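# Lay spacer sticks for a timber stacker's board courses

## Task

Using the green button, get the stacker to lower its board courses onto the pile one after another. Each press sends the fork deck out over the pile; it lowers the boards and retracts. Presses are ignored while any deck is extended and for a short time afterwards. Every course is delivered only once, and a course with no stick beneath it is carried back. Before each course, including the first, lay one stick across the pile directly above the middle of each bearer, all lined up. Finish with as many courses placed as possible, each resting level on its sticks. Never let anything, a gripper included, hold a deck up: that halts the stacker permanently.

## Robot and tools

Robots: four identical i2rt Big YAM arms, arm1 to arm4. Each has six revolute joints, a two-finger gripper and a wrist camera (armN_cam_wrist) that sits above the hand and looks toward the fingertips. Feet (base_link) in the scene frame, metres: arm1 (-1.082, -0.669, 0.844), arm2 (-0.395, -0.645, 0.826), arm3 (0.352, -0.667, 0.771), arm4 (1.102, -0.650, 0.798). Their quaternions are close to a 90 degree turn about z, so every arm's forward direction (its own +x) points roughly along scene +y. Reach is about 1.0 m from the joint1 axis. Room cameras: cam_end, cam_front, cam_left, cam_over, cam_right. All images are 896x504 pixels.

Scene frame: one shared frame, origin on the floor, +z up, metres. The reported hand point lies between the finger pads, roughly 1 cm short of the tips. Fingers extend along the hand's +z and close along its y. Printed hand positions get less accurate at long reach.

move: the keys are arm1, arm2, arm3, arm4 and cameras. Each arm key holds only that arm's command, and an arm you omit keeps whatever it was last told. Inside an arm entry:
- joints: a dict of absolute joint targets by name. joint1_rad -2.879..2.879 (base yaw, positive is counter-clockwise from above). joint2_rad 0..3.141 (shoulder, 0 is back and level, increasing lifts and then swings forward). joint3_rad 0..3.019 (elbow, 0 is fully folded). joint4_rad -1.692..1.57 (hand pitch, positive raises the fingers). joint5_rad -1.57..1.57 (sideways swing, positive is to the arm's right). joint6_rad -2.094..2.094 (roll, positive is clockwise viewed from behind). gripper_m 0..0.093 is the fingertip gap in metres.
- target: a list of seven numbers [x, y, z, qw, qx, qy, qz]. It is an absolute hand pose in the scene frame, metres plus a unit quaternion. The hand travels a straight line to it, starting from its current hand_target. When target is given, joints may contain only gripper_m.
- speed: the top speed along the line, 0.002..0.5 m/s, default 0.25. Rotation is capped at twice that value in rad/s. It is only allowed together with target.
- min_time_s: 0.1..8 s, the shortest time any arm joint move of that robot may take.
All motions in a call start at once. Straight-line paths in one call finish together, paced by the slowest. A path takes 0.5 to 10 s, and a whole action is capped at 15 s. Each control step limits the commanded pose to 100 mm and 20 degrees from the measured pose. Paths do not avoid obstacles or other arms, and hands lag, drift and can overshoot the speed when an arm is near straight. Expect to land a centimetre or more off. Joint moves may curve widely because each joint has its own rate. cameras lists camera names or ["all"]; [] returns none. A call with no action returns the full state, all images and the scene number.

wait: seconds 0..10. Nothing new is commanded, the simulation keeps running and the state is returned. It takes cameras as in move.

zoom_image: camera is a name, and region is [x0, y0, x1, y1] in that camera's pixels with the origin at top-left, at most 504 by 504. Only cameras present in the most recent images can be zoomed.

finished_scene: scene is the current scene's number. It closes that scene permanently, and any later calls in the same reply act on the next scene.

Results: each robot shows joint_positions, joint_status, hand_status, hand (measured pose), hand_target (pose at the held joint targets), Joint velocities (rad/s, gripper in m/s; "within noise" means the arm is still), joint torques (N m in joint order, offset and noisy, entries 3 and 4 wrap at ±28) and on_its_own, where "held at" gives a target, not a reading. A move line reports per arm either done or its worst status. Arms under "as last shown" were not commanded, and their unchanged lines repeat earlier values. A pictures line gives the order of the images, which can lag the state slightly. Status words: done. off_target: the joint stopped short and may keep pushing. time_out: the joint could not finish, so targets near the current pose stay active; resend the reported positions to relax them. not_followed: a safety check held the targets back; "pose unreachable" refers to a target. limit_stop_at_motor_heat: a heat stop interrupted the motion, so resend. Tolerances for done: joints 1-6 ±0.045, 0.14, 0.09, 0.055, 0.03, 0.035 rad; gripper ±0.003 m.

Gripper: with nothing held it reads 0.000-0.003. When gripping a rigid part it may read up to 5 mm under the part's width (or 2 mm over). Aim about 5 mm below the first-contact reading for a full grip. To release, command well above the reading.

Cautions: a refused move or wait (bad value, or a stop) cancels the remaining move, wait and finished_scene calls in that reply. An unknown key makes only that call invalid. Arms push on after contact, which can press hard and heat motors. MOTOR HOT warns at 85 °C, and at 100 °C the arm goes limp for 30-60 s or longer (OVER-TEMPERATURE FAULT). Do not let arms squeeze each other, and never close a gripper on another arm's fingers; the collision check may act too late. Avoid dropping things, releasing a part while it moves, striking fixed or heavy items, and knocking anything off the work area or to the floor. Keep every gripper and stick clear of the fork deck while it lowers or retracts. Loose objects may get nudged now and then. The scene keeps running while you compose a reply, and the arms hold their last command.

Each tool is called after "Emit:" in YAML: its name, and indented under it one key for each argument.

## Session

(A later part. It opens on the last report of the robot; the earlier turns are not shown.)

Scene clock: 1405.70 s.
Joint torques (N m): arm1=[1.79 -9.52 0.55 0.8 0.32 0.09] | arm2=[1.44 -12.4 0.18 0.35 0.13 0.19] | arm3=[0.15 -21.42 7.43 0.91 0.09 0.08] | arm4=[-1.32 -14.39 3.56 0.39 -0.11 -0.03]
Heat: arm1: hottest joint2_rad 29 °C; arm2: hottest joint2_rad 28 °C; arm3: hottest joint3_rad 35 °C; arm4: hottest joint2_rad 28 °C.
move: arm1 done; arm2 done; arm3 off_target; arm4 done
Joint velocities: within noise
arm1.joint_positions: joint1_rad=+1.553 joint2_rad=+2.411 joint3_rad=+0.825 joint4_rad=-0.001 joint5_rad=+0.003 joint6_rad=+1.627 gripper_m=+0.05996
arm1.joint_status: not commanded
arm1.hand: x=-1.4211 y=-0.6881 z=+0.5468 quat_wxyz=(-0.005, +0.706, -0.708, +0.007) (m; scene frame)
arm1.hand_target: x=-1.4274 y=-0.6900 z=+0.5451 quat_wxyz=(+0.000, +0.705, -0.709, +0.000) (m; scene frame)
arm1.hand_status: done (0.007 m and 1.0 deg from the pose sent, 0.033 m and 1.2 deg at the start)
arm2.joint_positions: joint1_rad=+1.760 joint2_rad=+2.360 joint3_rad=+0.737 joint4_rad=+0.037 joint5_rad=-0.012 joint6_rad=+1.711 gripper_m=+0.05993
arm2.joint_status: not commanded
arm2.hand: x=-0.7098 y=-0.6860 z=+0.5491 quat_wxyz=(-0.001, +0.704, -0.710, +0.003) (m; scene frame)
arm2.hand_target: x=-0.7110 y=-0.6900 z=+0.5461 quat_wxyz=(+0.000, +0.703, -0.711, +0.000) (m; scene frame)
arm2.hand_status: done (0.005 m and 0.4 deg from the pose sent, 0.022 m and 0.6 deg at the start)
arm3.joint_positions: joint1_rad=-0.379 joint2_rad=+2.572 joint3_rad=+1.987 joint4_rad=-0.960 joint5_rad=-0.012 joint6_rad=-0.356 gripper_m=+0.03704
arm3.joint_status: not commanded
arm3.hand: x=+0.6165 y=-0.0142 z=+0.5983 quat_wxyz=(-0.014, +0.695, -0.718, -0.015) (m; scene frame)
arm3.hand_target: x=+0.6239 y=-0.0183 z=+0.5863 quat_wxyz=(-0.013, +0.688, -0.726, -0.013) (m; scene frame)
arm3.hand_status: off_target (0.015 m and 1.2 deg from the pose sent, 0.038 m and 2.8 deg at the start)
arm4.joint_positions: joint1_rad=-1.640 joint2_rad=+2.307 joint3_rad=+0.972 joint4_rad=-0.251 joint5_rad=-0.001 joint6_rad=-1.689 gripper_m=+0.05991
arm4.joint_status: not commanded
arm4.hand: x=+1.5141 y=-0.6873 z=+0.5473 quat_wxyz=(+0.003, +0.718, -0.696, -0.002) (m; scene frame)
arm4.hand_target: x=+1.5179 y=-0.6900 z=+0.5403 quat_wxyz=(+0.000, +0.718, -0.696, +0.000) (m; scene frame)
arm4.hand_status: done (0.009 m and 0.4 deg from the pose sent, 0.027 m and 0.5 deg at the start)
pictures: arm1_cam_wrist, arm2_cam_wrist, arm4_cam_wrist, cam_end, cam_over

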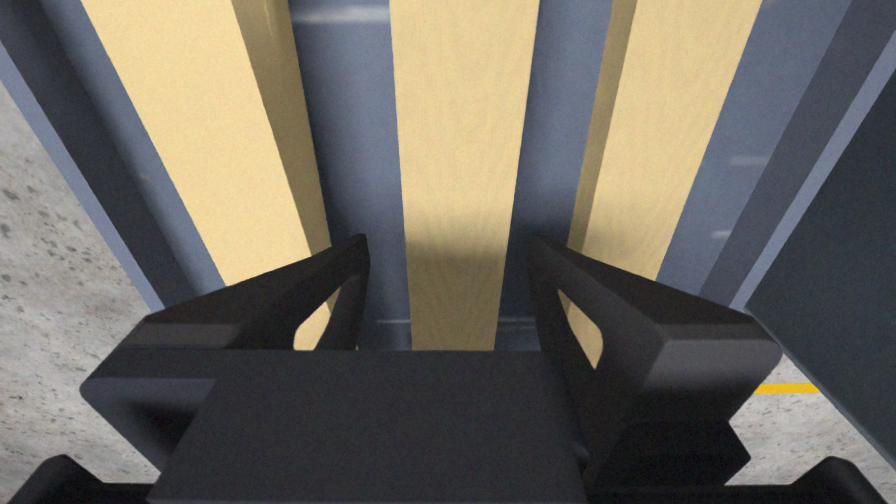

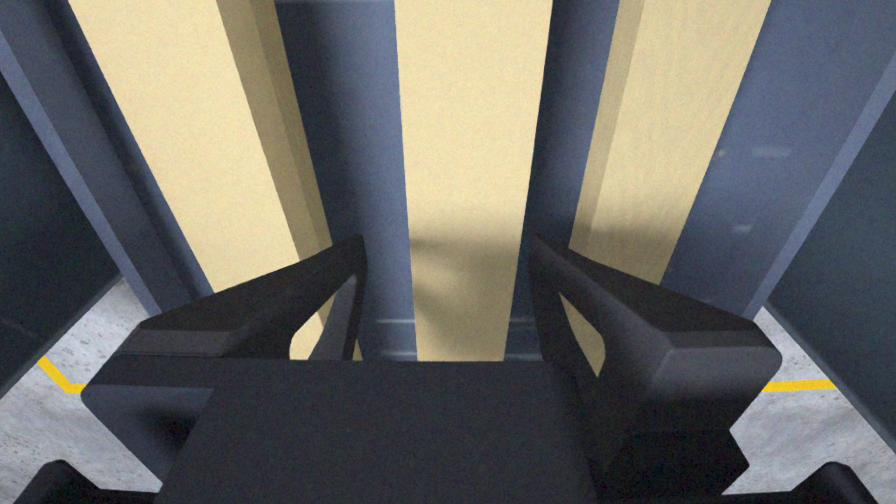

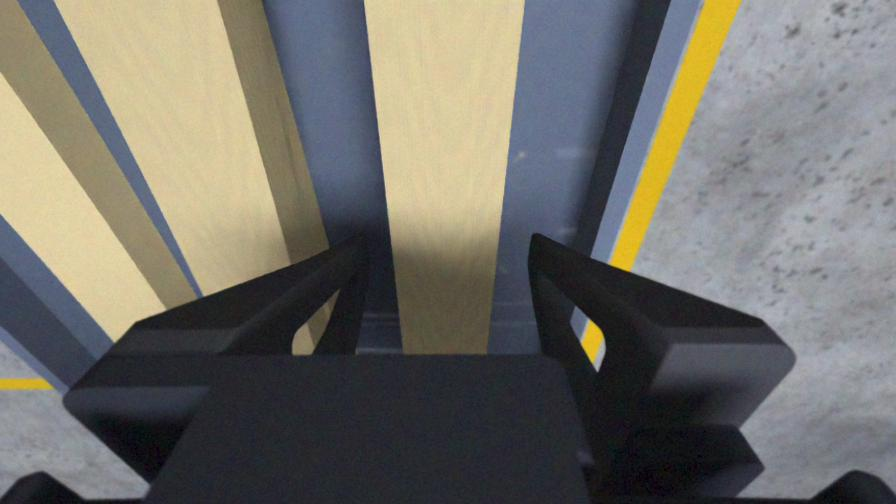

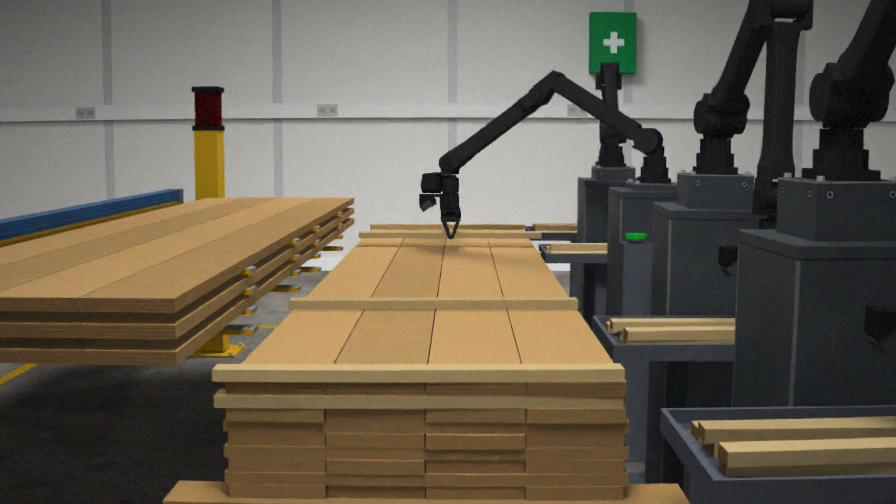

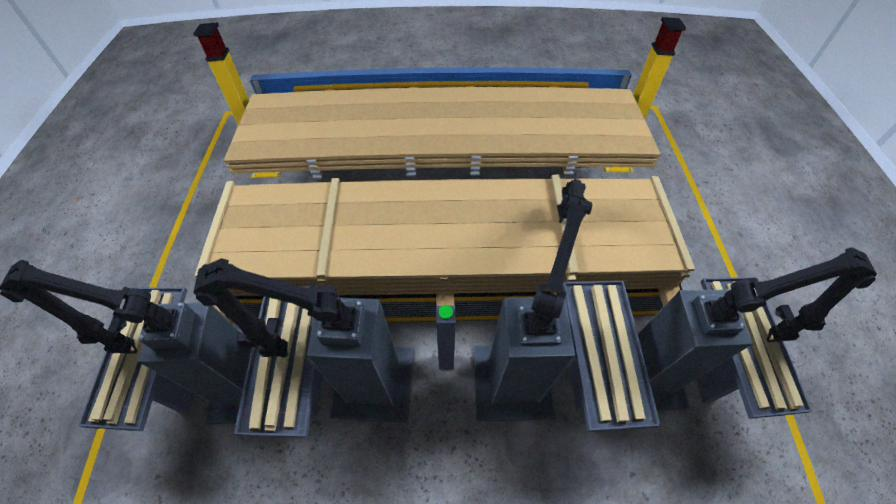

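Emit:
move:
  arm1: {"target": [-1.4245, -0.69, 0.533, 0, 0.7049, -0.7093, 0], "speed": 0.08}
  arm4: {"target": [1.516, -0.69, 0.528, 0, 0.7181, -0.6959, 0], "speed": 0.08}
  arm2: {"target": [-0.7035, -0.69, 0.534, 0, 0.7034, -0.7108, 0], "speed": 0.08}
  arm3: {"target": [0.621, -0.018, 0.572, -0.013, 0.6881, -0.7256, -0.013], "speed": 0.05}
  cameras: ["cam_over", "cam_end", "arm1_cam_wrist", "arm2_cam_wrist", "arm4_cam_wrist"]

Emit:
zoom_image:
  camera: "cam_over"
  region: [530, 160, 610, 290]

Emit:
zoom_image:
  camera: "cam_end"
  region: [330, 200, 570, 270]

Scene clock: 1439.30 s.
Joint torques (N m): arm1=[1.96 -9.64 0.36 0.79 0.31 0.11] | arm2=[1.44 -12.34 -0.35 0.39 0.13 0.19] | arm3=[0.38 -21.42 7.49 0.91 0.09 0.08] | arm4=[-1.32 -14.45 3.36 0.42 -0.11 -0.03]
Heat: arm1: hottest joint2_rad 29 °C; arm2: hottest joint2_rad 28 °C; arm3: hottest joint3_rad 37 °C; arm4: hottest joint2_rad 26 °C.
move: arm1 done; arm2 done; arm3 off_target; arm4 done
Joint velocities: within noise
arm1.joint_positions: joint1_rad=+1.553 joint2_rad=+2.446 joint3_rad=+0.836 joint4_rad=+0.025 joint5_rad=+0.003 joint6_rad=+1.627 gripper_m=+0.05996
arm1.joint_status: not commanded
arm1.hand: x=-1.4191 y=-0.6880 z=+0.5354 quat_wxyz=(-0.004, +0.706, -0.708, +0.006) (m; scene frame)
arm1.hand_target: x=-1.4244 y=-0.6900 z=+0.5331 quat_wxyz=(+0.000, +0.705, -0.709, +0.000) (m; scene frame)
arm1.hand_status: done (0.006 m and 0.9 deg from the pose sent, 0.014 m and 1.0 deg at the start)
arm2.joint_positions: joint1_rad=+1.764 joint2_rad=+2.400 joint3_rad=+0.737 joint4_rad=+0.078 joint5_rad=-0.012 joint6_rad=+1.715 gripper_m=+0.05993
arm2.joint_status: not commanded
arm2.hand: x=-0.7034 y=-0.6863 z=+0.5373 quat_wxyz=(-0.001, +0.704, -0.710, +0.003) (m; scene frame)
arm2.hand_target: x=-0.7036 y=-0.6900 z=+0.5341 quat_wxyz=(+0.000, +0.703, -0.711, +0.000) (m; scene frame)
arm2.hand_status: done (0.005 m and 0.3 deg from the pose sent, 0.017 m and 0.4 deg at the start)
arm3.joint_positions: joint1_rad=-0.379 joint2_rad=+2.593 joint3_rad=+1.987 joint4_rad=-0.940 joint5_rad=-0.012 joint6_rad=-0.352 gripper_m=+0.03704
arm3.joint_status: not commanded
arm3.hand: x=+0.6159 y=-0.0156 z=+0.5844 quat_wxyz=(-0.014, +0.694, -0.720, -0.015) (m; scene frame)
arm3.hand_target: x=+0.6209 y=-0.0183 z=+0.5722 quat_wxyz=(-0.013, +0.688, -0.726, -0.013) (m; scene frame)
arm3.hand_status: off_target (0.014 m and 1.0 deg from the pose sent, 0.027 m and 1.2 deg at the start)
arm4.joint_positions: joint1_rad=-1.640 joint2_rad=+2.338 joint3_rad=+0.980 joint4_rad=-0.226 joint5_rad=-0.001 joint6_rad=-1.689 gripper_m=+0.05991
arm4.joint_status: not commanded
arm4.hand: x=+1.5131 y=-0.6873 z=+0.5359 quat_wxyz=(+0.002, +0.718, -0.696, -0.001) (m; scene frame)
arm4.hand_target: x=+1.5159 y=-0.6900 z=+0.5282 quat_wxyz=(+0.000, +0.718, -0.696, +0.000) (m; scene frame)
arm4.hand_status: done (0.009 m and 0.3 deg from the pose sent, 0.019 m and 0.4 deg at the start)
pictures: arm1_cam_wrist, arm2_cam_wrist, arm4_cam_wrist, cam_end, cam_over

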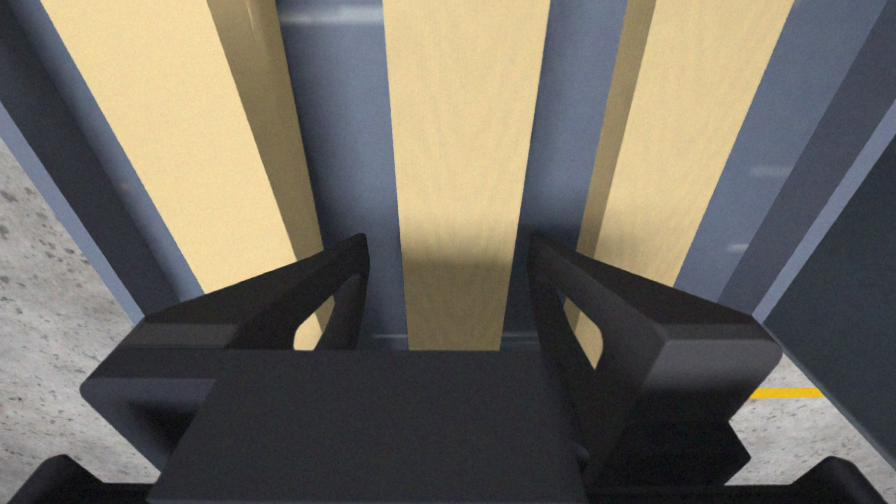

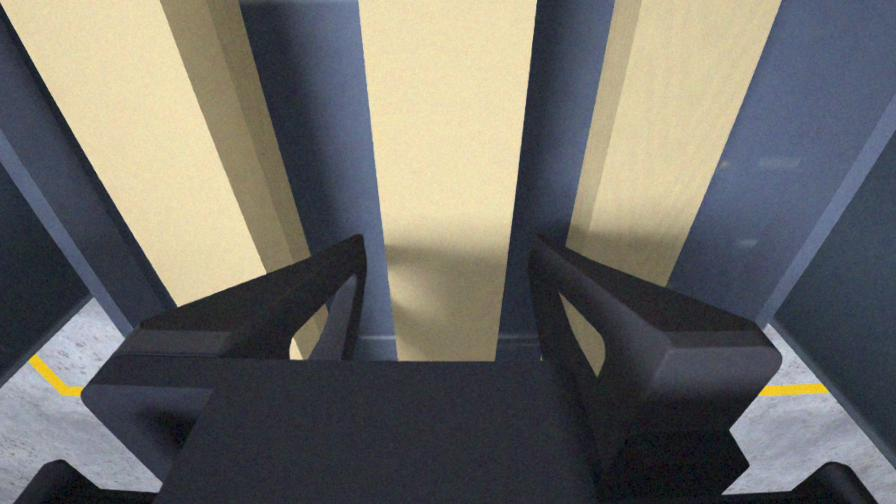

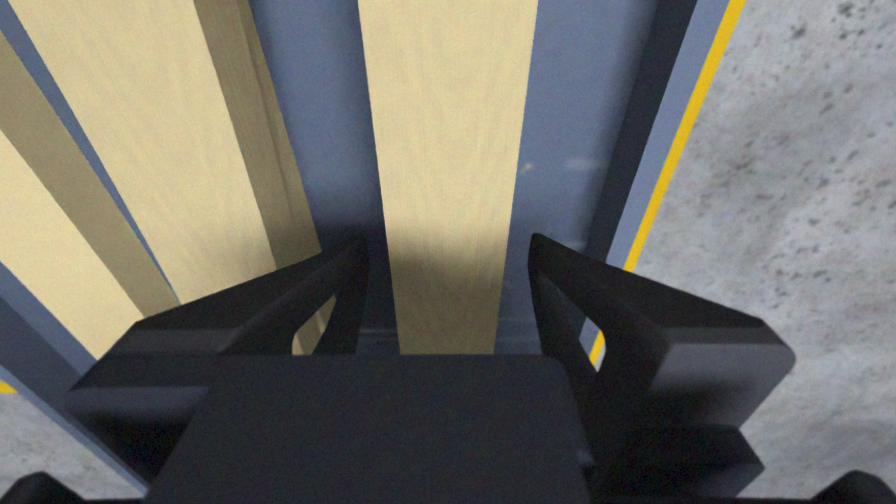

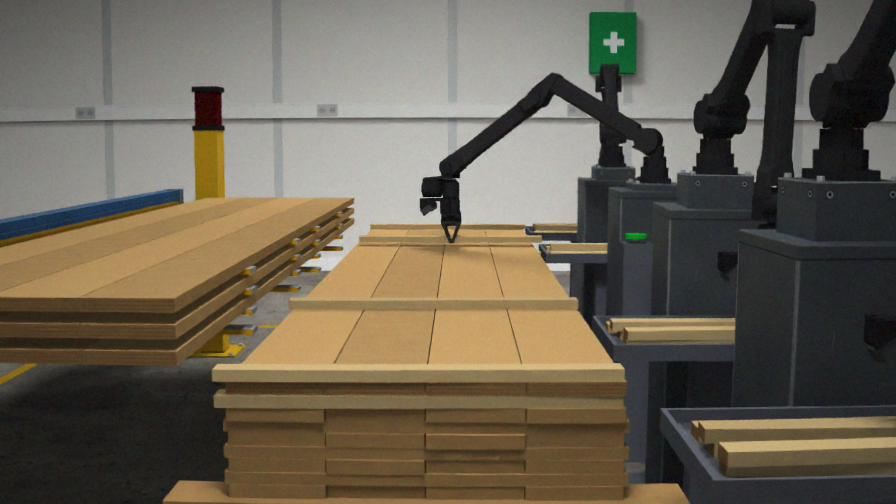

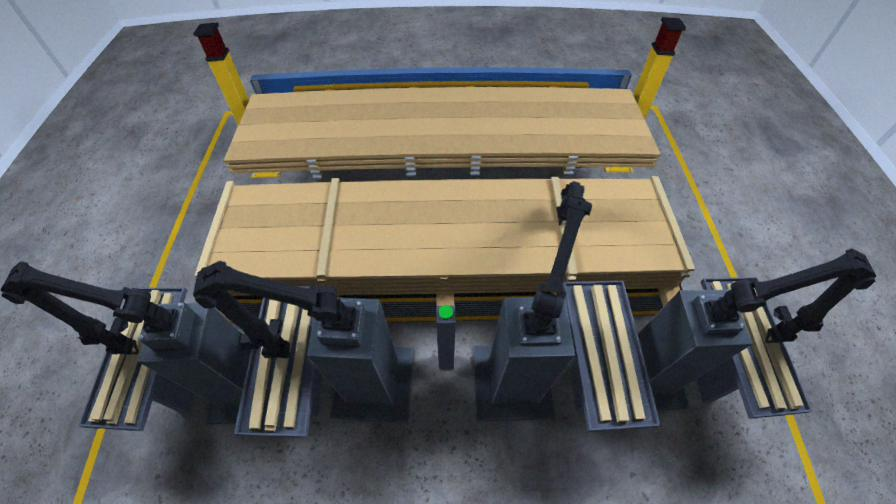

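Scaled by 3.877.

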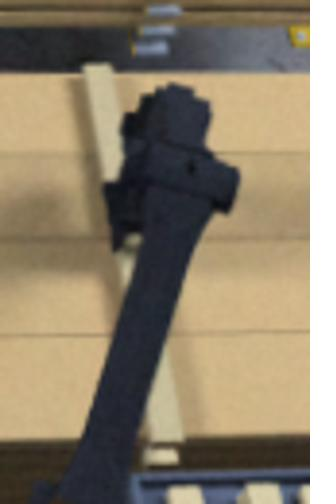

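Scaled by 2.100.

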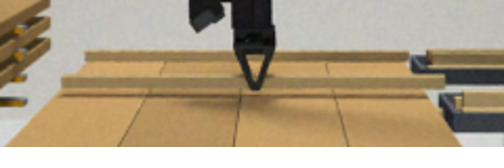

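Emit:
move:
  arm1: {"joints": {"gripper_m": 0.025}}
  arm4: {"joints": {"gripper_m": 0.025}}
  arm2: {"joints": {"gripper_m": 0.025}}
  arm3: {"target": [0.621, -0.018, 0.562, -0.013, 0.6881, -0.7256, -0.013], "speed": 0.03}
  cameras: ["arm1_cam_wrist", "cam_end"]

Emit:
move:
  arm1: {"target": [-1.4245, -0.69, 0.57, 0, 0.7049, -0.7093, 0], "speed": 0.1}
  arm4: {"target": [1.512, -0.69, 0.57, 0, 0.7181, -0.6959, 0], "speed": 0.1}
  arm2: {"target": [-0.7035, -0.69, 0.57, 0, 0.7034, -0.7108, 0], "speed": 0.1}
  arm3: {"target": [0.621, -0.018, 0.555, -0.013, 0.6881, -0.7256, -0.013], "speed": 0.03}
  cameras: ["cam_over", "cam_end"]

Emit:
zoom_image:
  camera: "cam_end"
  region: [330, 200, 570, 270]

Scene clock: 1459.60 s.
Joint torques (N m): arm1=[1.67 -9.47 0.34 0.69 0.32 0.09] | arm2=[1.44 -12.28 -0.35 0.38 0.13 0.18] | arm3=[0.5 -21.71 7.87 0.83 0.08 0.09] | arm4=[-1.32 -14.39 3.34 0.39 -0.1 -0.03]
Heat: arm1: hottest joint2_rad 28 °C; arm2: hottest joint2_rad 28 °C; arm3: hottest joint3_rad 37 °C; arm4: hottest joint2_rad 27 °C.
move: arm1 off_target; arm2 off_target; arm3 off_target; arm4 off_target
Joint velocities: within noise
arm1.joint_positions: joint1_rad=+1.553 joint2_rad=+2.446 joint3_rad=+0.836 joint4_rad=+0.026 joint5_rad=+0.003 joint6_rad=+1.629 gripper_m=+0.03654
arm1.joint_status: gripper_m off_target (ended at +0.03657, target +0.02500)
arm1.hand: x=-1.4193 y=-0.6881 z=+0.5354 quat_wxyz=(-0.004, +0.705, -0.709, +0.006) (m; scene frame)
arm1.hand_target: x=-1.4243 y=-0.6900 z=+0.5331 quat_wxyz=(+0.000, +0.705, -0.709, +0.000) (m; scene frame)
arm1.hand_status: not commanded
arm2.joint_positions: joint1_rad=+1.764 joint2_rad=+2.400 joint3_rad=+0.737 joint4_rad=+0.079 joint5_rad=-0.012 joint6_rad=+1.716 gripper_m=+0.03850
arm2.joint_status: gripper_m off_target (ended at +0.03854, target +0.02500)
arm2.hand: x=-0.7035 y=-0.6862 z=+0.5373 quat_wxyz=(+0.000, +0.704, -0.711, +0.003) (m; scene frame)
arm2.hand_target: x=-0.7036 y=-0.6900 z=+0.5341 quat_wxyz=(+0.000, +0.703, -0.711, +0.000) (m; scene frame)
arm2.hand_status: not commanded
arm3.joint_positions: joint1_rad=-0.379 joint2_rad=+2.608 joint3_rad=+1.987 joint4_rad=-0.927 joint5_rad=-0.011 joint6_rad=-0.351 gripper_m=+0.03704
arm3.joint_status: not commanded
arm3.hand: x=+0.6153 y=-0.0171 z=+0.5741 quat_wxyz=(-0.013, +0.694, -0.720, -0.014) (m; scene frame)
arm3.hand_target: x=+0.6209 y=-0.0184 z=+0.5621 quat_wxyz=(-0.013, +0.688, -0.726, -0.013) (m; scene frame)
arm3.hand_status: off_target (0.013 m and 0.9 deg from the pose sent, 0.023 m and 1.0 deg at the start)
arm4.joint_positions: joint1_rad=-1.640 joint2_rad=+2.338 joint3_rad=+0.980 joint4_rad=-0.226 joint5_rad=-0.001 joint6_rad=-1.689 gripper_m=+0.03693
arm4.joint_status: gripper_m off_target (ended at +0.03696, target +0.02500)
arm4.hand: x=+1.5132 y=-0.6872 z=+0.5359 quat_wxyz=(+0.002, +0.718, -0.696, -0.001) (m; scene frame)
arm4.hand_target: x=+1.5159 y=-0.6899 z=+0.5282 quat_wxyz=(+0.000, +0.718, -0.696, +0.000) (m; scene frame)
arm4.hand_status: not commanded
pictures: arm1_cam_wrist, cam_end

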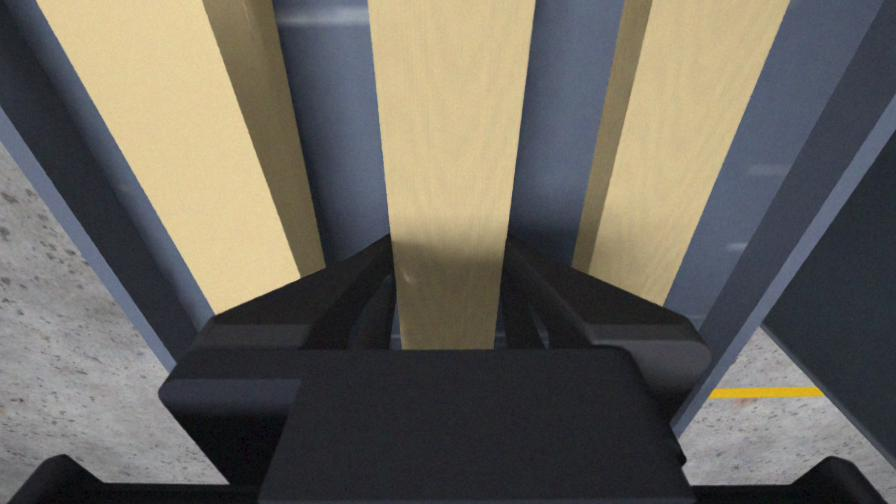

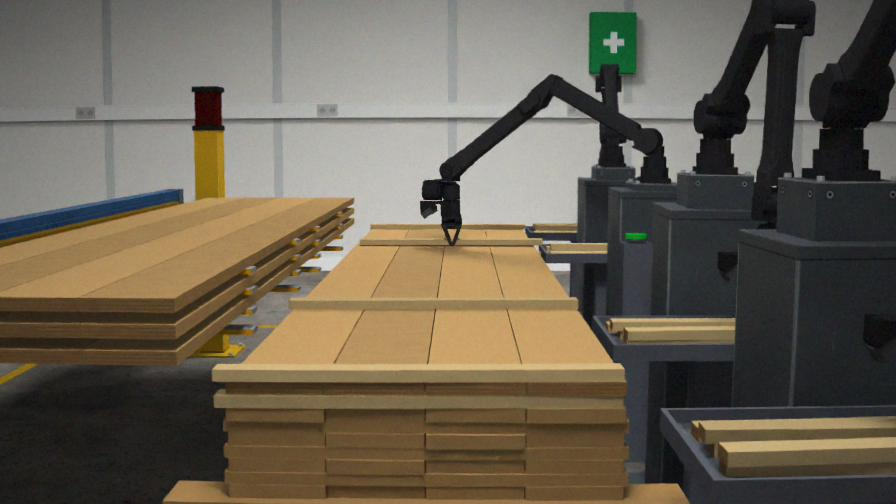

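Scene clock: 1460.83 s.
Joint torques (N m): arm1=[1.9 -11.75 -0.47 -0.42 0.32 0.1] | arm2=[1.32 -14.21 -0.92 -0.42 0.13 0.17] | arm3=[0.44 -20.19 8.09 1.03 0.08 0.07] | arm4=[-1.44 -17.03 2.43 -0.51 -0.1 -0.04]
Heat: arm1: hottest joint2_rad 28 °C; arm2: hottest joint2_rad 28 °C; arm3: hottest joint3_rad 37 °C; arm4: hottest joint2_rad 27 °C.
move: arm1 done; arm2 done; arm3 off_target; arm4 done
Joint velocities: within noise
arm1.joint_positions: joint1_rad=+1.553 joint2_rad=+2.364 joint3_rad=+0.800 joint4_rad=-0.011 joint5_rad=+0.003 joint6_rad=+1.629 gripper_m=+0.03654
arm1.joint_status: not commanded
arm1.hand: x=-1.4230 y=-0.6881 z=+0.5618 quat_wxyz=(+0.000, +0.705, -0.709, +0.003) (m; scene frame)
arm1.hand_target: x=-1.4243 y=-0.6900 z=+0.5697 quat_wxyz=(+0.000, +0.705, -0.709, +0.000) (m; scene frame)
arm1.hand_status: done (0.009 m and 0.3 deg from the pose sent, 0.035 m and 0.8 deg at the start)
arm2.joint_positions: joint1_rad=+1.764 joint2_rad=+2.308 joint3_rad=+0.699 joint4_rad=+0.029 joint5_rad=-0.012 joint6_rad=+1.716 gripper_m=+0.03850
arm2.joint_status: not commanded
arm2.hand: x=-0.7047 y=-0.6866 z=+0.5649 quat_wxyz=(+0.001, +0.704, -0.711, +0.001) (m; scene frame)
arm2.hand_target: x=-0.7034 y=-0.6899 z=+0.5698 quat_wxyz=(+0.000, +0.703, -0.711, +0.000) (m; scene frame)
arm2.hand_status: done (0.006 m and 0.2 deg from the pose sent, 0.033 m and 0.3 deg at the start)
arm3.joint_positions: joint1_rad=-0.379 joint2_rad=+2.608 joint3_rad=+1.987 joint4_rad=-0.924 joint5_rad=-0.011 joint6_rad=-0.351 gripper_m=+0.03704
arm3.joint_status: not commanded
arm3.hand: x=+0.6156 y=-0.0164 z=+0.5742 quat_wxyz=(-0.014, +0.694, -0.720, -0.015) (m; scene frame)
arm3.hand_target: x=+0.6207 y=-0.0187 z=+0.5555 quat_wxyz=(-0.013, +0.688, -0.726, -0.013) (m; scene frame)
arm3.hand_status: off_target (0.020 m and 0.9 deg from the pose sent, 0.020 m and 1.0 deg at the start)
arm4.joint_positions: joint1_rad=-1.640 joint2_rad=+2.258 joint3_rad=+0.943 joint4_rad=-0.266 joint5_rad=-0.001 joint6_rad=-1.689 gripper_m=+0.03693
arm4.joint_status: not commanded
arm4.hand: x=+1.5106 y=-0.6869 z=+0.5637 quat_wxyz=(+0.001, +0.718, -0.696, +0.000) (m; scene frame)
arm4.hand_target: x=+1.5120 y=-0.6899 z=+0.5699 quat_wxyz=(+0.000, +0.718, -0.696, +0.000) (m; scene frame)
arm4.hand_status: done (0.007 m and 0.1 deg from the pose sent, 0.034 m and 0.3 deg at the start)
pictures: cam_end, cam_over

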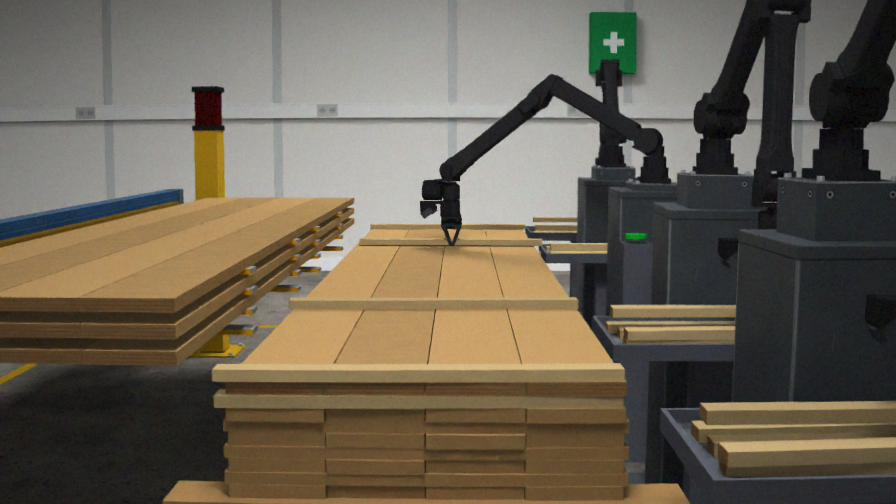

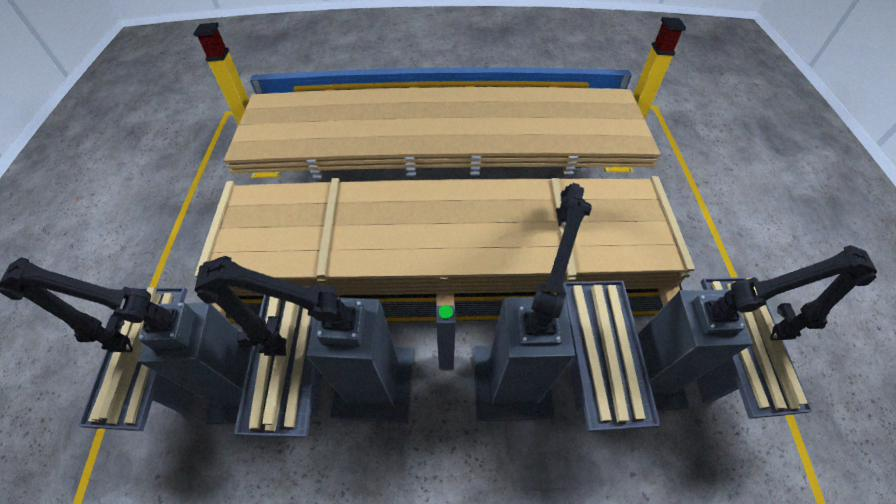

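Scaled by 2.100.

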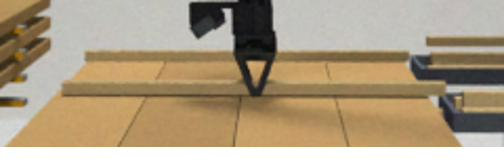

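Emit:
move:
  arm3: {"target": [0.621, -0.018, 0.560, -0.013, 0.6881, -0.7256, -0.013], "speed": 0.03, "joints": {"gripper_m": 0.06}}
  arm1: {"target": [-1.4245, -0.69, 0.70, 0, 0.7049, -0.7093, 0], "speed": 0.2}
  arm4: {"target": [1.512, -0.69, 0.70, 0, 0.7181, -0.6959, 0], "speed": 0.2}
  arm2: {"target": [-0.7035, -0.69, 0.70, 0, 0.7034, -0.7108, 0], "speed": 0.2}
  cameras: []

Emit:
move:
  arm3: {"target": [0.621, -0.018, 0.64, -0.013, 0.6881, -0.7256, -0.013], "speed": 0.1}
  arm2: {"target": [-0.66, -0.30, 0.84, 0, 0.7071, -0.7071, 0], "speed": 0.35}
  cameras: ["cam_end", "cam_over"]

Emit:
zoom_image:
  camera: "cam_end"
  region: [330, 200, 570, 270]

Emit:
zoom_image:
  camera: "cam_over"
  region: [530, 160, 610, 290]

Scene clock: 1482.50 s.
Joint torques (N m): arm1=[2.26 -9.88 1.94 -0.29 0.31 0.12] | arm2=[1.08 -12.04 3.04 -0.47 0.13 0.14] | arm3=[0.44 -20.89 7.95 0.66 0.08 0.07] | arm4=[-1.55 -15.27 5.14 -0.53 -0.1 -0.04]
Heat: arm1: hottest joint2_rad 29 °C; arm2: hottest joint2_rad 28 °C; arm3: hottest joint3_rad 37 °C; arm4: hottest joint2_rad 28 °C.
move: arm1 done; arm2 done; arm3 off_target; arm4 done
Joint velocities: within noise
arm1.joint_positions: joint1_rad=+1.553 joint2_rad=+1.940 joint3_rad=+0.697 joint4_rad=-0.330 joint5_rad=+0.003 joint6_rad=+1.629 gripper_m=+0.03654
arm1.joint_status: not commanded
arm1.hand: x=-1.4263 y=-0.6874 z=+0.6936 quat_wxyz=(+0.000, +0.705, -0.709, +0.002) (m; scene frame)
arm1.hand_target: x=-1.4245 y=-0.6900 z=+0.6997 quat_wxyz=(+0.000, +0.705, -0.709, +0.000) (m; scene frame)
arm1.hand_status: done (0.007 m and 0.2 deg from the pose sent, 0.138 m and 0.3 deg at the start)
arm2.joint_positions: joint1_rad=+1.764 joint2_rad=+1.848 joint3_rad=+0.606 joint4_rad=-0.339 joint5_rad=-0.012 joint6_rad=+1.716 gripper_m=+0.03850
arm2.joint_status: not commanded
arm2.hand: x=-0.7048 y=-0.6877 z=+0.6960 quat_wxyz=(+0.001, +0.704, -0.711, +0.002) (m; scene frame)
arm2.hand_target: x=-0.7034 y=-0.6900 z=+0.6998 quat_wxyz=(+0.000, +0.703, -0.711, +0.000) (m; scene frame)
arm2.hand_status: done (0.005 m and 0.2 deg from the pose sent, 0.135 m and 0.2 deg at the start)
arm3.joint_positions: joint1_rad=-0.379 joint2_rad=+2.608 joint3_rad=+1.987 joint4_rad=-0.920 joint5_rad=-0.011 joint6_rad=-0.351 gripper_m=+0.05991
arm3.joint_status: all done
arm3.hand: x=+0.6159 y=-0.0155 z=+0.5742 quat_wxyz=(-0.016, +0.694, -0.720, -0.015) (m; scene frame)
arm3.hand_target: x=+0.6209 y=-0.0184 z=+0.5603 quat_wxyz=(-0.013, +0.688, -0.725, -0.013) (m; scene frame)
arm3.hand_status: off_target (0.015 m and 1.0 deg from the pose sent, 0.015 m and 0.9 deg at the start)
arm4.joint_positions: joint1_rad=-1.640 joint2_rad=+1.908 joint3_rad=+0.894 joint4_rad=-0.568 joint5_rad=-0.001 joint6_rad=-1.690 gripper_m=+0.03693
arm4.joint_status: not commanded
arm4.hand: x=+1.5114 y=-0.6865 z=+0.6945 quat_wxyz=(+0.001, +0.718, -0.696, +0.000) (m; scene frame)
arm4.hand_target: x=+1.5121 y=-0.6900 z=+0.7000 quat_wxyz=(+0.000, +0.718, -0.696, +0.000) (m; scene frame)
arm4.hand_status: done (0.007 m and 0.2 deg from the pose sent, 0.136 m and 0.1 deg at the start)
pictures: none
No camera images: "cameras" was empty.

Scene clock: 1484.77 s.
Joint torques (N m): arm1=[2.14 -10.17 1.96 -0.38 0.32 0.1] | arm2=[0.26 -13.33 12.63 -0.5 -0.11 -0.09] | arm3=[0.5 -24.47 6.86 0.13 0.08 0.07] | arm4=[-1.49 -15.33 5.15 -0.53 -0.11 -0.03]
Heat: arm1: hottest joint2_rad 29 °C; arm2: hottest joint2_rad 28 °C; arm3: hottest joint3_rad 37 °C; arm4: hottest joint2_rad 28 °C.
move: arm2 off_target; arm3 done
Joint velocities: within noise
arm1, arm4: as last shown
arm1.hand: x=-1.4262 y=-0.6874 z=+0.6936 quat_wxyz=(+0.000, +0.705, -0.709, +0.002) (m; scene frame)
arm1.hand_target: x=-1.4244 y=-0.6900 z=+0.6997 quat_wxyz=(+0.000, +0.705, -0.709, +0.000) (m; scene frame)
arm2.joint_positions: joint1_rad=+0.719 joint2_rad=+1.709 joint3_rad=+0.972 joint4_rad=-0.893 joint5_rad=+0.007 joint6_rad=+0.673 gripper_m=+0.03850
arm2.joint_status: not commanded
arm2.hand: x=-0.6450 y=-0.3208 z=+0.8234 quat_wxyz=(+0.001, +0.703, -0.711, +0.023) (m; scene frame)
arm2.hand_target: x=-0.6594 y=-0.3008 z=+0.8406 quat_wxyz=(+0.000, +0.707, -0.707, +0.000) (m; scene frame)
arm2.hand_status: off_target (0.031 m and 2.8 deg from the pose sent, 0.416 m and 0.6 deg at the start)
arm3.joint_positions: joint1_rad=-0.379 joint2_rad=+2.517 joint3_rad=+1.976 joint4_rad=-1.007 joint5_rad=-0.011 joint6_rad=-0.351 gripper_m=+0.05991
arm3.joint_status: not commanded
arm3.hand: x=+0.6165 y=-0.0148 z=+0.6323 quat_wxyz=(-0.013, +0.694, -0.720, -0.014) (m; scene frame)
arm3.hand_target: x=+0.6211 y=-0.0178 z=+0.6401 quat_wxyz=(-0.013, +0.688, -0.725, -0.013) (m; scene frame)
arm3.hand_status: done (0.010 m and 0.9 deg from the pose sent, 0.066 m and 1.0 deg at the start)
pictures: cam_end, cam_over

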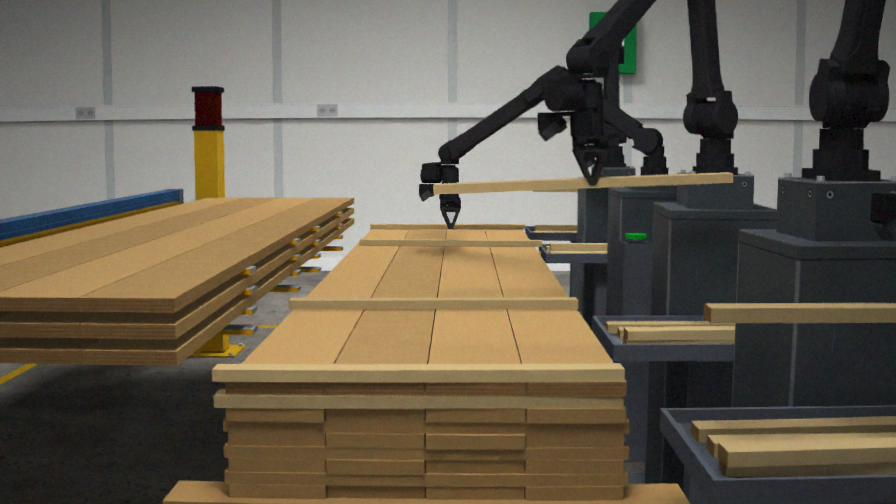

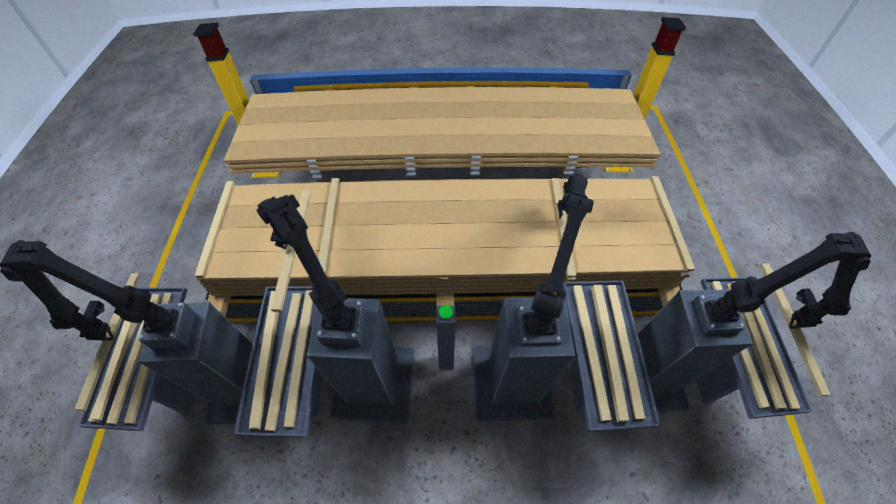

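Scaled by 2.100.

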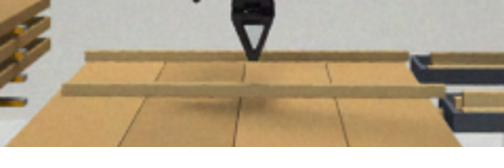

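Scaled by 3.877.

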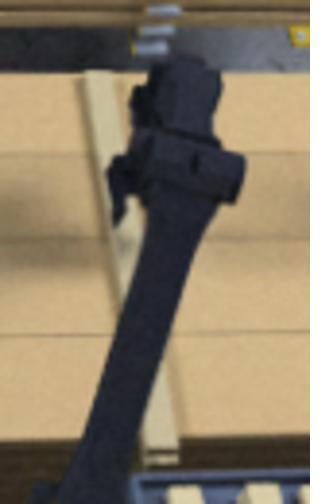

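Emit:
move:
  arm2: {"target": [-0.30, -0.16, 0.88, 0, 0.7071, -0.7071, 0], "speed": 0.3}
  arm3: {"target": [0.65, -0.12, 0.86, 0, 0.7071, -0.7071, 0], "speed": 0.3}
  cameras: []

Emit:
move:
  arm2: {"target": [0.0, 0.02, 0.80, -0.01, 0.7132, -0.7009, -0.01], "speed": 0.3}
  arm3: {"target": [0.735, -0.36, 0.97, 0, 0.7071, -0.7071, 0], "speed": 0.35}
  cameras: ["cam_end", "cam_over", "arm3_cam_wrist"]

Emit:
zoom_image:
  camera: "cam_end"
  region: [300, 150, 600, 300]

Emit:
zoom_image:
  camera: "cam_over"
  region: [400, 130, 500, 270]

Scene clock: 1506.17 s.
Joint torques (N m): arm1=[2.08 -9.99 1.98 -0.35 0.32 0.1] | arm2=[0.62 -15.09 14.46 -0.46 -0.2 -0.08] | arm3=[0.26 -19.72 7.84 0.09 0.09 -0.1] | arm4=[-1.44 -15.27 5.15 -0.53 -0.11 -0.04]
Heat: arm1: hottest joint2_rad 28 °C; arm2: hottest joint3_rad 32 °C; arm3: hottest joint3_rad 36 °C; arm4: hottest joint2_rad 28 °C.
move: arm2 off_target; arm3 done
Joint velocities: within noise
arm1, arm4: as last shown
arm2.joint_positions: joint1_rad=-0.129 joint2_rad=+1.768 joint3_rad=+1.185 joint4_rad=-1.048 joint5_rad=+0.016 joint6_rad=-0.172 gripper_m=+0.03850
arm2.joint_status: not commanded
arm2.hand: x=-0.3049 y=-0.1876 z=+0.8592 quat_wxyz=(+0.022, +0.702, -0.712, +0.018) (m; scene frame)
arm2.hand_target: x=-0.3003 y=-0.1615 z=+0.8806 quat_wxyz=(-0.001, +0.707, -0.707, +0.000) (m; scene frame)
arm2.hand_status: off_target (0.035 m and 3.3 deg from the pose sent, 0.385 m and 2.8 deg at the start)
arm3.joint_positions: joint1_rad=-0.476 joint2_rad=+2.060 joint3_rad=+1.787 joint4_rad=-1.298 joint5_rad=+0.003 joint6_rad=-0.487 gripper_m=+0.05991
arm3.joint_status: not commanded
arm3.hand: x=+0.6452 y=-0.1131 z=+0.8606 quat_wxyz=(-0.006, +0.708, -0.706, -0.003) (m; scene frame)
arm3.hand_target: x=+0.6498 y=-0.1199 z=+0.8600 quat_wxyz=(+0.000, +0.707, -0.707, +0.000) (m; scene frame)
arm3.hand_status: done (0.008 m and 0.7 deg from the pose sent, 0.253 m and 3.1 deg at the start)
pictures: none
No camera images: "cameras" was empty.

Scene clock: 1509.10 s.
Joint torques (N m): arm1=[1.79 -9.93 1.96 -0.43 0.32 0.11] | arm2=[1.03 -26.4 16.55 -0.46 -0.24 -0.1] | arm3=[0.5 -14.21 7.98 0.06 -0.01 -0.1] | arm4=[-1.49 -15.27 5.15 -0.53 -0.1 -0.03]
Heat: arm1: hottest joint2_rad 28 °C; arm2: hottest joint3_rad 32 °C; arm3: hottest joint3_rad 36 °C; arm4: hottest joint2_rad 28 °C.
move: arm2 off_target; arm3 done
Joint velocities: within noise
arm1, arm4: as last shown
arm2.joint_positions: joint1_rad=-0.480 joint2_rad=+2.631 joint3_rad=+2.461 joint4_rad=-1.441 joint5_rad=+0.002 joint6_rad=-0.538 gripper_m=+0.03850
arm2.joint_status: not commanded
arm2.hand: x=-0.0095 y=+0.0006 z=+0.7709 quat_wxyz=(+0.020, +0.707, -0.707, +0.000) (m; scene frame)
arm2.hand_target: x=-0.0011 y=+0.0182 z=+0.8007 quat_wxyz=(-0.011, +0.713, -0.701, -0.010) (m; scene frame)
arm2.hand_status: off_target (0.036 m and 3.8 deg from the pose sent, 0.374 m and 5.1 deg at the start)
arm3.joint_positions: joint1_rad=-0.871 joint2_rad=+1.651 joint3_rad=+1.491 joint4_rad=-1.411 joint5_rad=+0.009 joint6_rad=-0.878 gripper_m=+0.05991
arm3.joint_status: not commanded
arm3.hand: x=+0.7363 y=-0.3545 z=+0.9695 quat_wxyz=(-0.005, +0.706, -0.708, +0.000) (m; scene frame)
arm3.hand_target: x=+0.7350 y=-0.3600 z=+0.9700 quat_wxyz=(+0.000, +0.707, -0.707, +0.000) (m; scene frame)
arm3.hand_status: done (0.006 m and 0.6 deg from the pose sent, 0.285 m and 0.7 deg at the start)
pictures: arm3_cam_wrist, cam_end, cam_over

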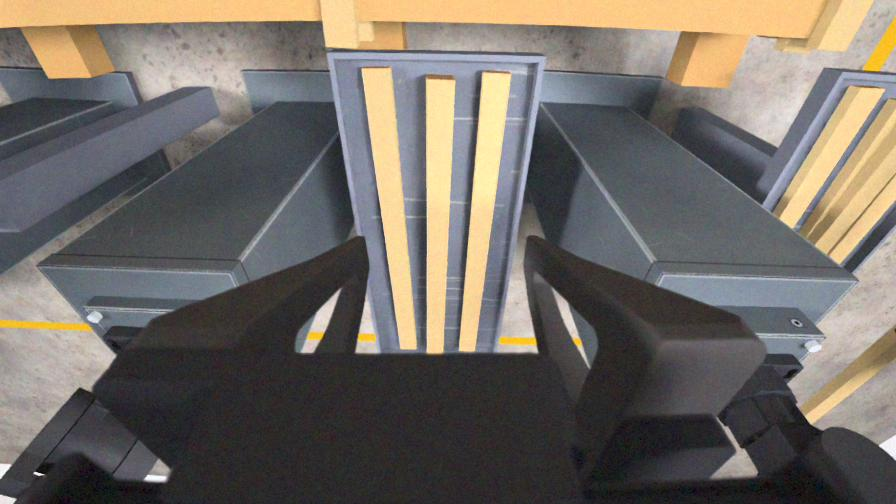

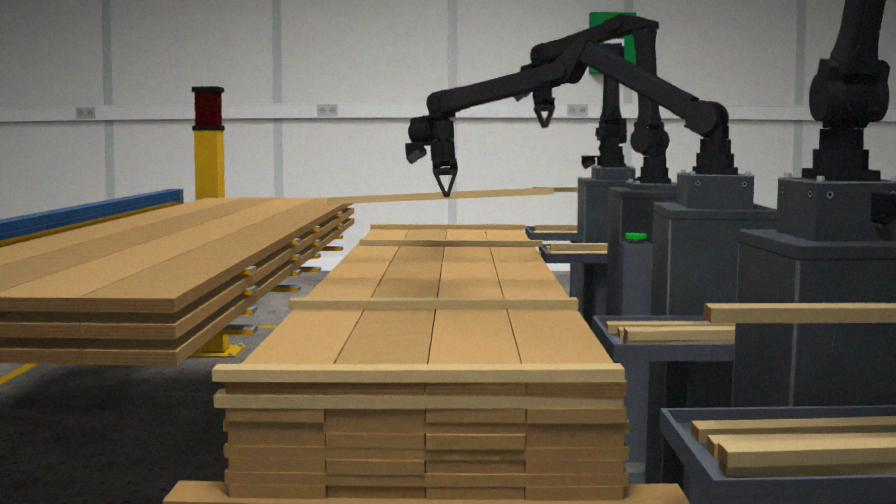

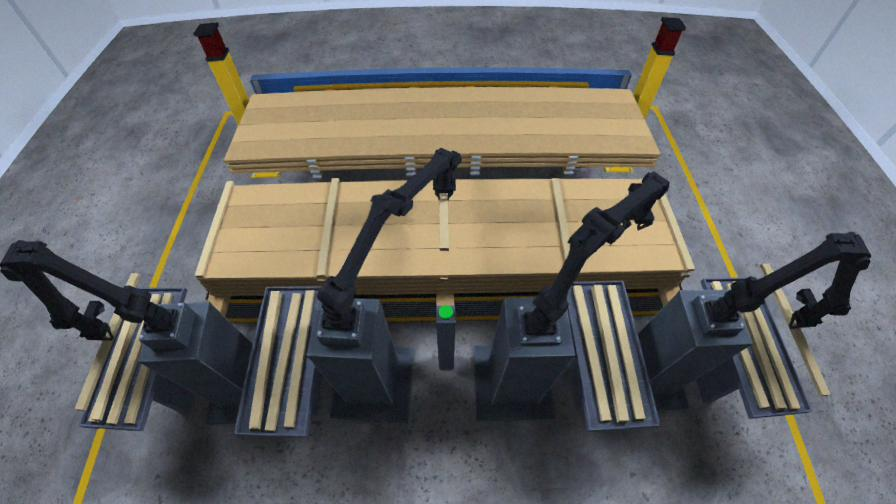

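Scaled by 1.680.

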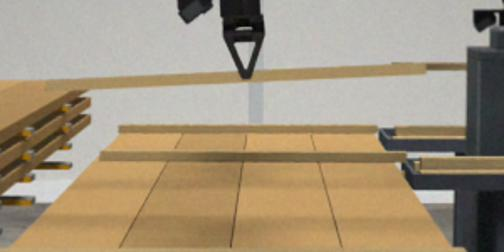

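Scaled by 3.600.

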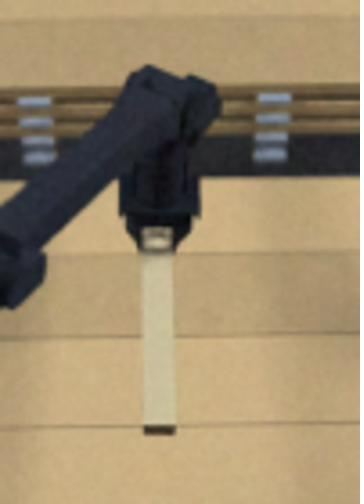

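Emit:
move:
  arm2: {"target": [0.001, 0.012, 0.71, -0.025, 0.7132, -0.7009, -0.025], "speed": 0.15}
  arm3: {"target": [0.725, -0.69, 0.655, 0, 0.6965, -0.7175, 0], "speed": 0.3}
  cameras: ["cam_end", "cam_over", "arm3_cam_wrist"]

Emit:
zoom_image:
  camera: "cam_end"
  region: [300, 150, 600, 300]

Emit:
zoom_image:
  camera: "cam_over"
  region: [400, 150, 500, 290]

Scene clock: 1528.00 s.
Joint torques (N m): arm1=[2.02 -9.82 1.91 -0.38 0.31 0.11] | arm2=[-0.03 -26.34 10.06 0.55 -0.28 -0.1] | arm3=[0.15 -8.88 4.34 0.75 -0.13 -0.11] | arm4=[-1.49 -15.33 5.14 -0.51 -0.11 -0.03]
Heat: arm1: hottest joint2_rad 28 °C; arm2: hottest joint3_rad 34 °C; arm3: hottest joint3_rad 36 °C; arm4: hottest joint2_rad 28 °C.
move: arm2 off_target; arm3 done
Joint velocities: within noise
arm1, arm4: as last shown
arm2.joint_positions: joint1_rad=-0.480 joint2_rad=+2.663 joint3_rad=+2.344 joint4_rad=-1.215 joint5_rad=-0.020 joint6_rad=-0.551 gripper_m=+0.03850
arm2.joint_status: not commanded
arm2.hand: x=-0.0089 y=+0.0108 z=+0.7036 quat_wxyz=(-0.014, +0.712, -0.702, -0.020) (m; scene frame)
arm2.hand_target: x=+0.0009 y=+0.0118 z=+0.7100 quat_wxyz=(-0.025, +0.713, -0.700, -0.025) (m; scene frame)
arm2.hand_status: off_target (0.012 m and 1.4 deg from the pose sent, 0.063 m and 6.0 deg at the start)
arm3.joint_positions: joint1_rad=-1.608 joint2_rad=+1.849 joint3_rad=+0.766 joint4_rad=-0.485 joint5_rad=+0.016 joint6_rad=-1.590 gripper_m=+0.05991
arm3.joint_status: not commanded
arm3.hand: x=+0.7224 y=-0.6859 z=+0.6617 quat_wxyz=(+0.000, +0.697, -0.717, +0.002) (m; scene frame)
arm3.hand_target: x=+0.7248 y=-0.6900 z=+0.6552 quat_wxyz=(+0.000, +0.697, -0.718, +0.000) (m; scene frame)
arm3.hand_status: done (0.008 m and 0.3 deg from the pose sent, 0.460 m and 1.7 deg at the start)
pictures: arm3_cam_wrist, cam_end, cam_over

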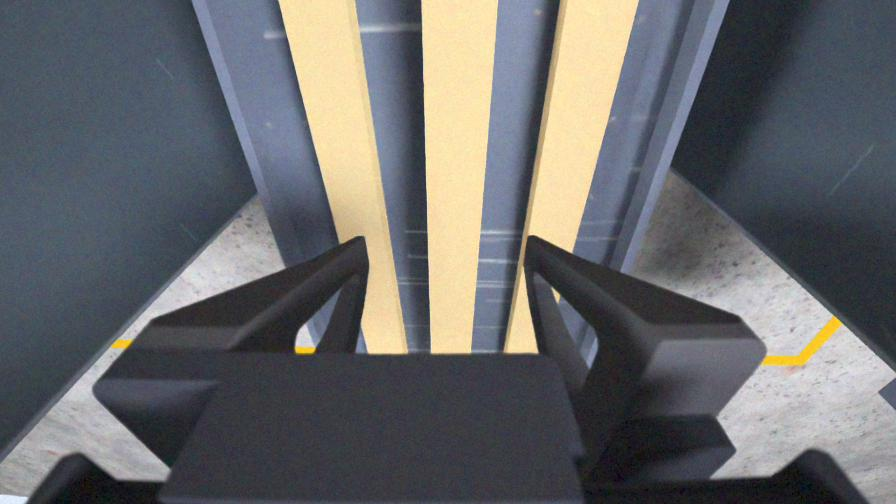

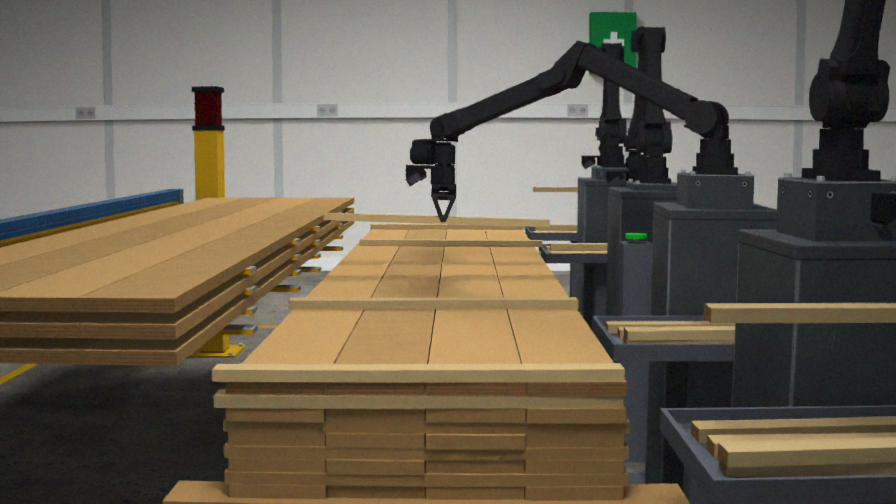

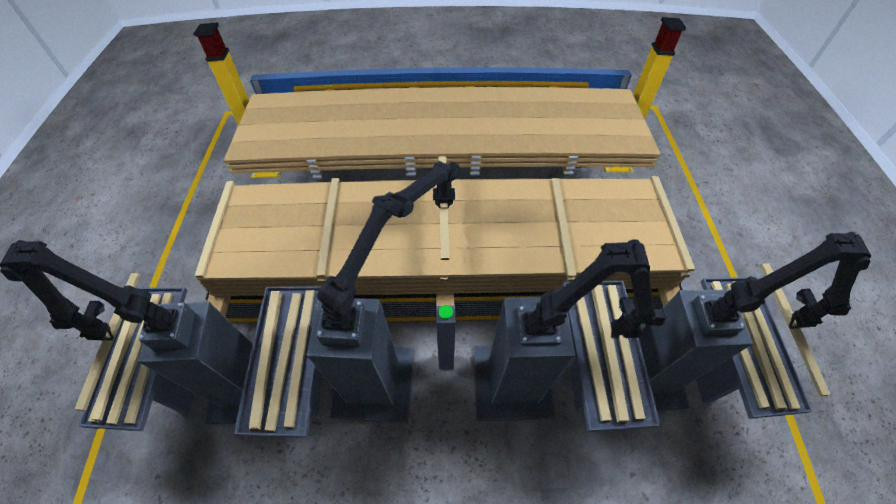

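Scaled by 1.680.

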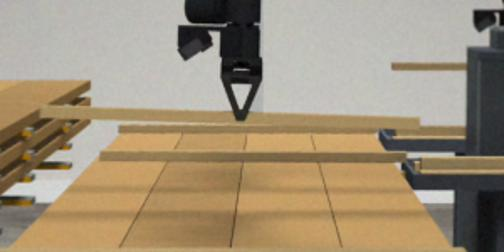

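Scaled by 3.600.

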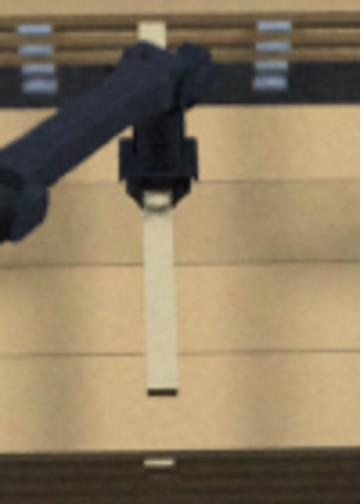

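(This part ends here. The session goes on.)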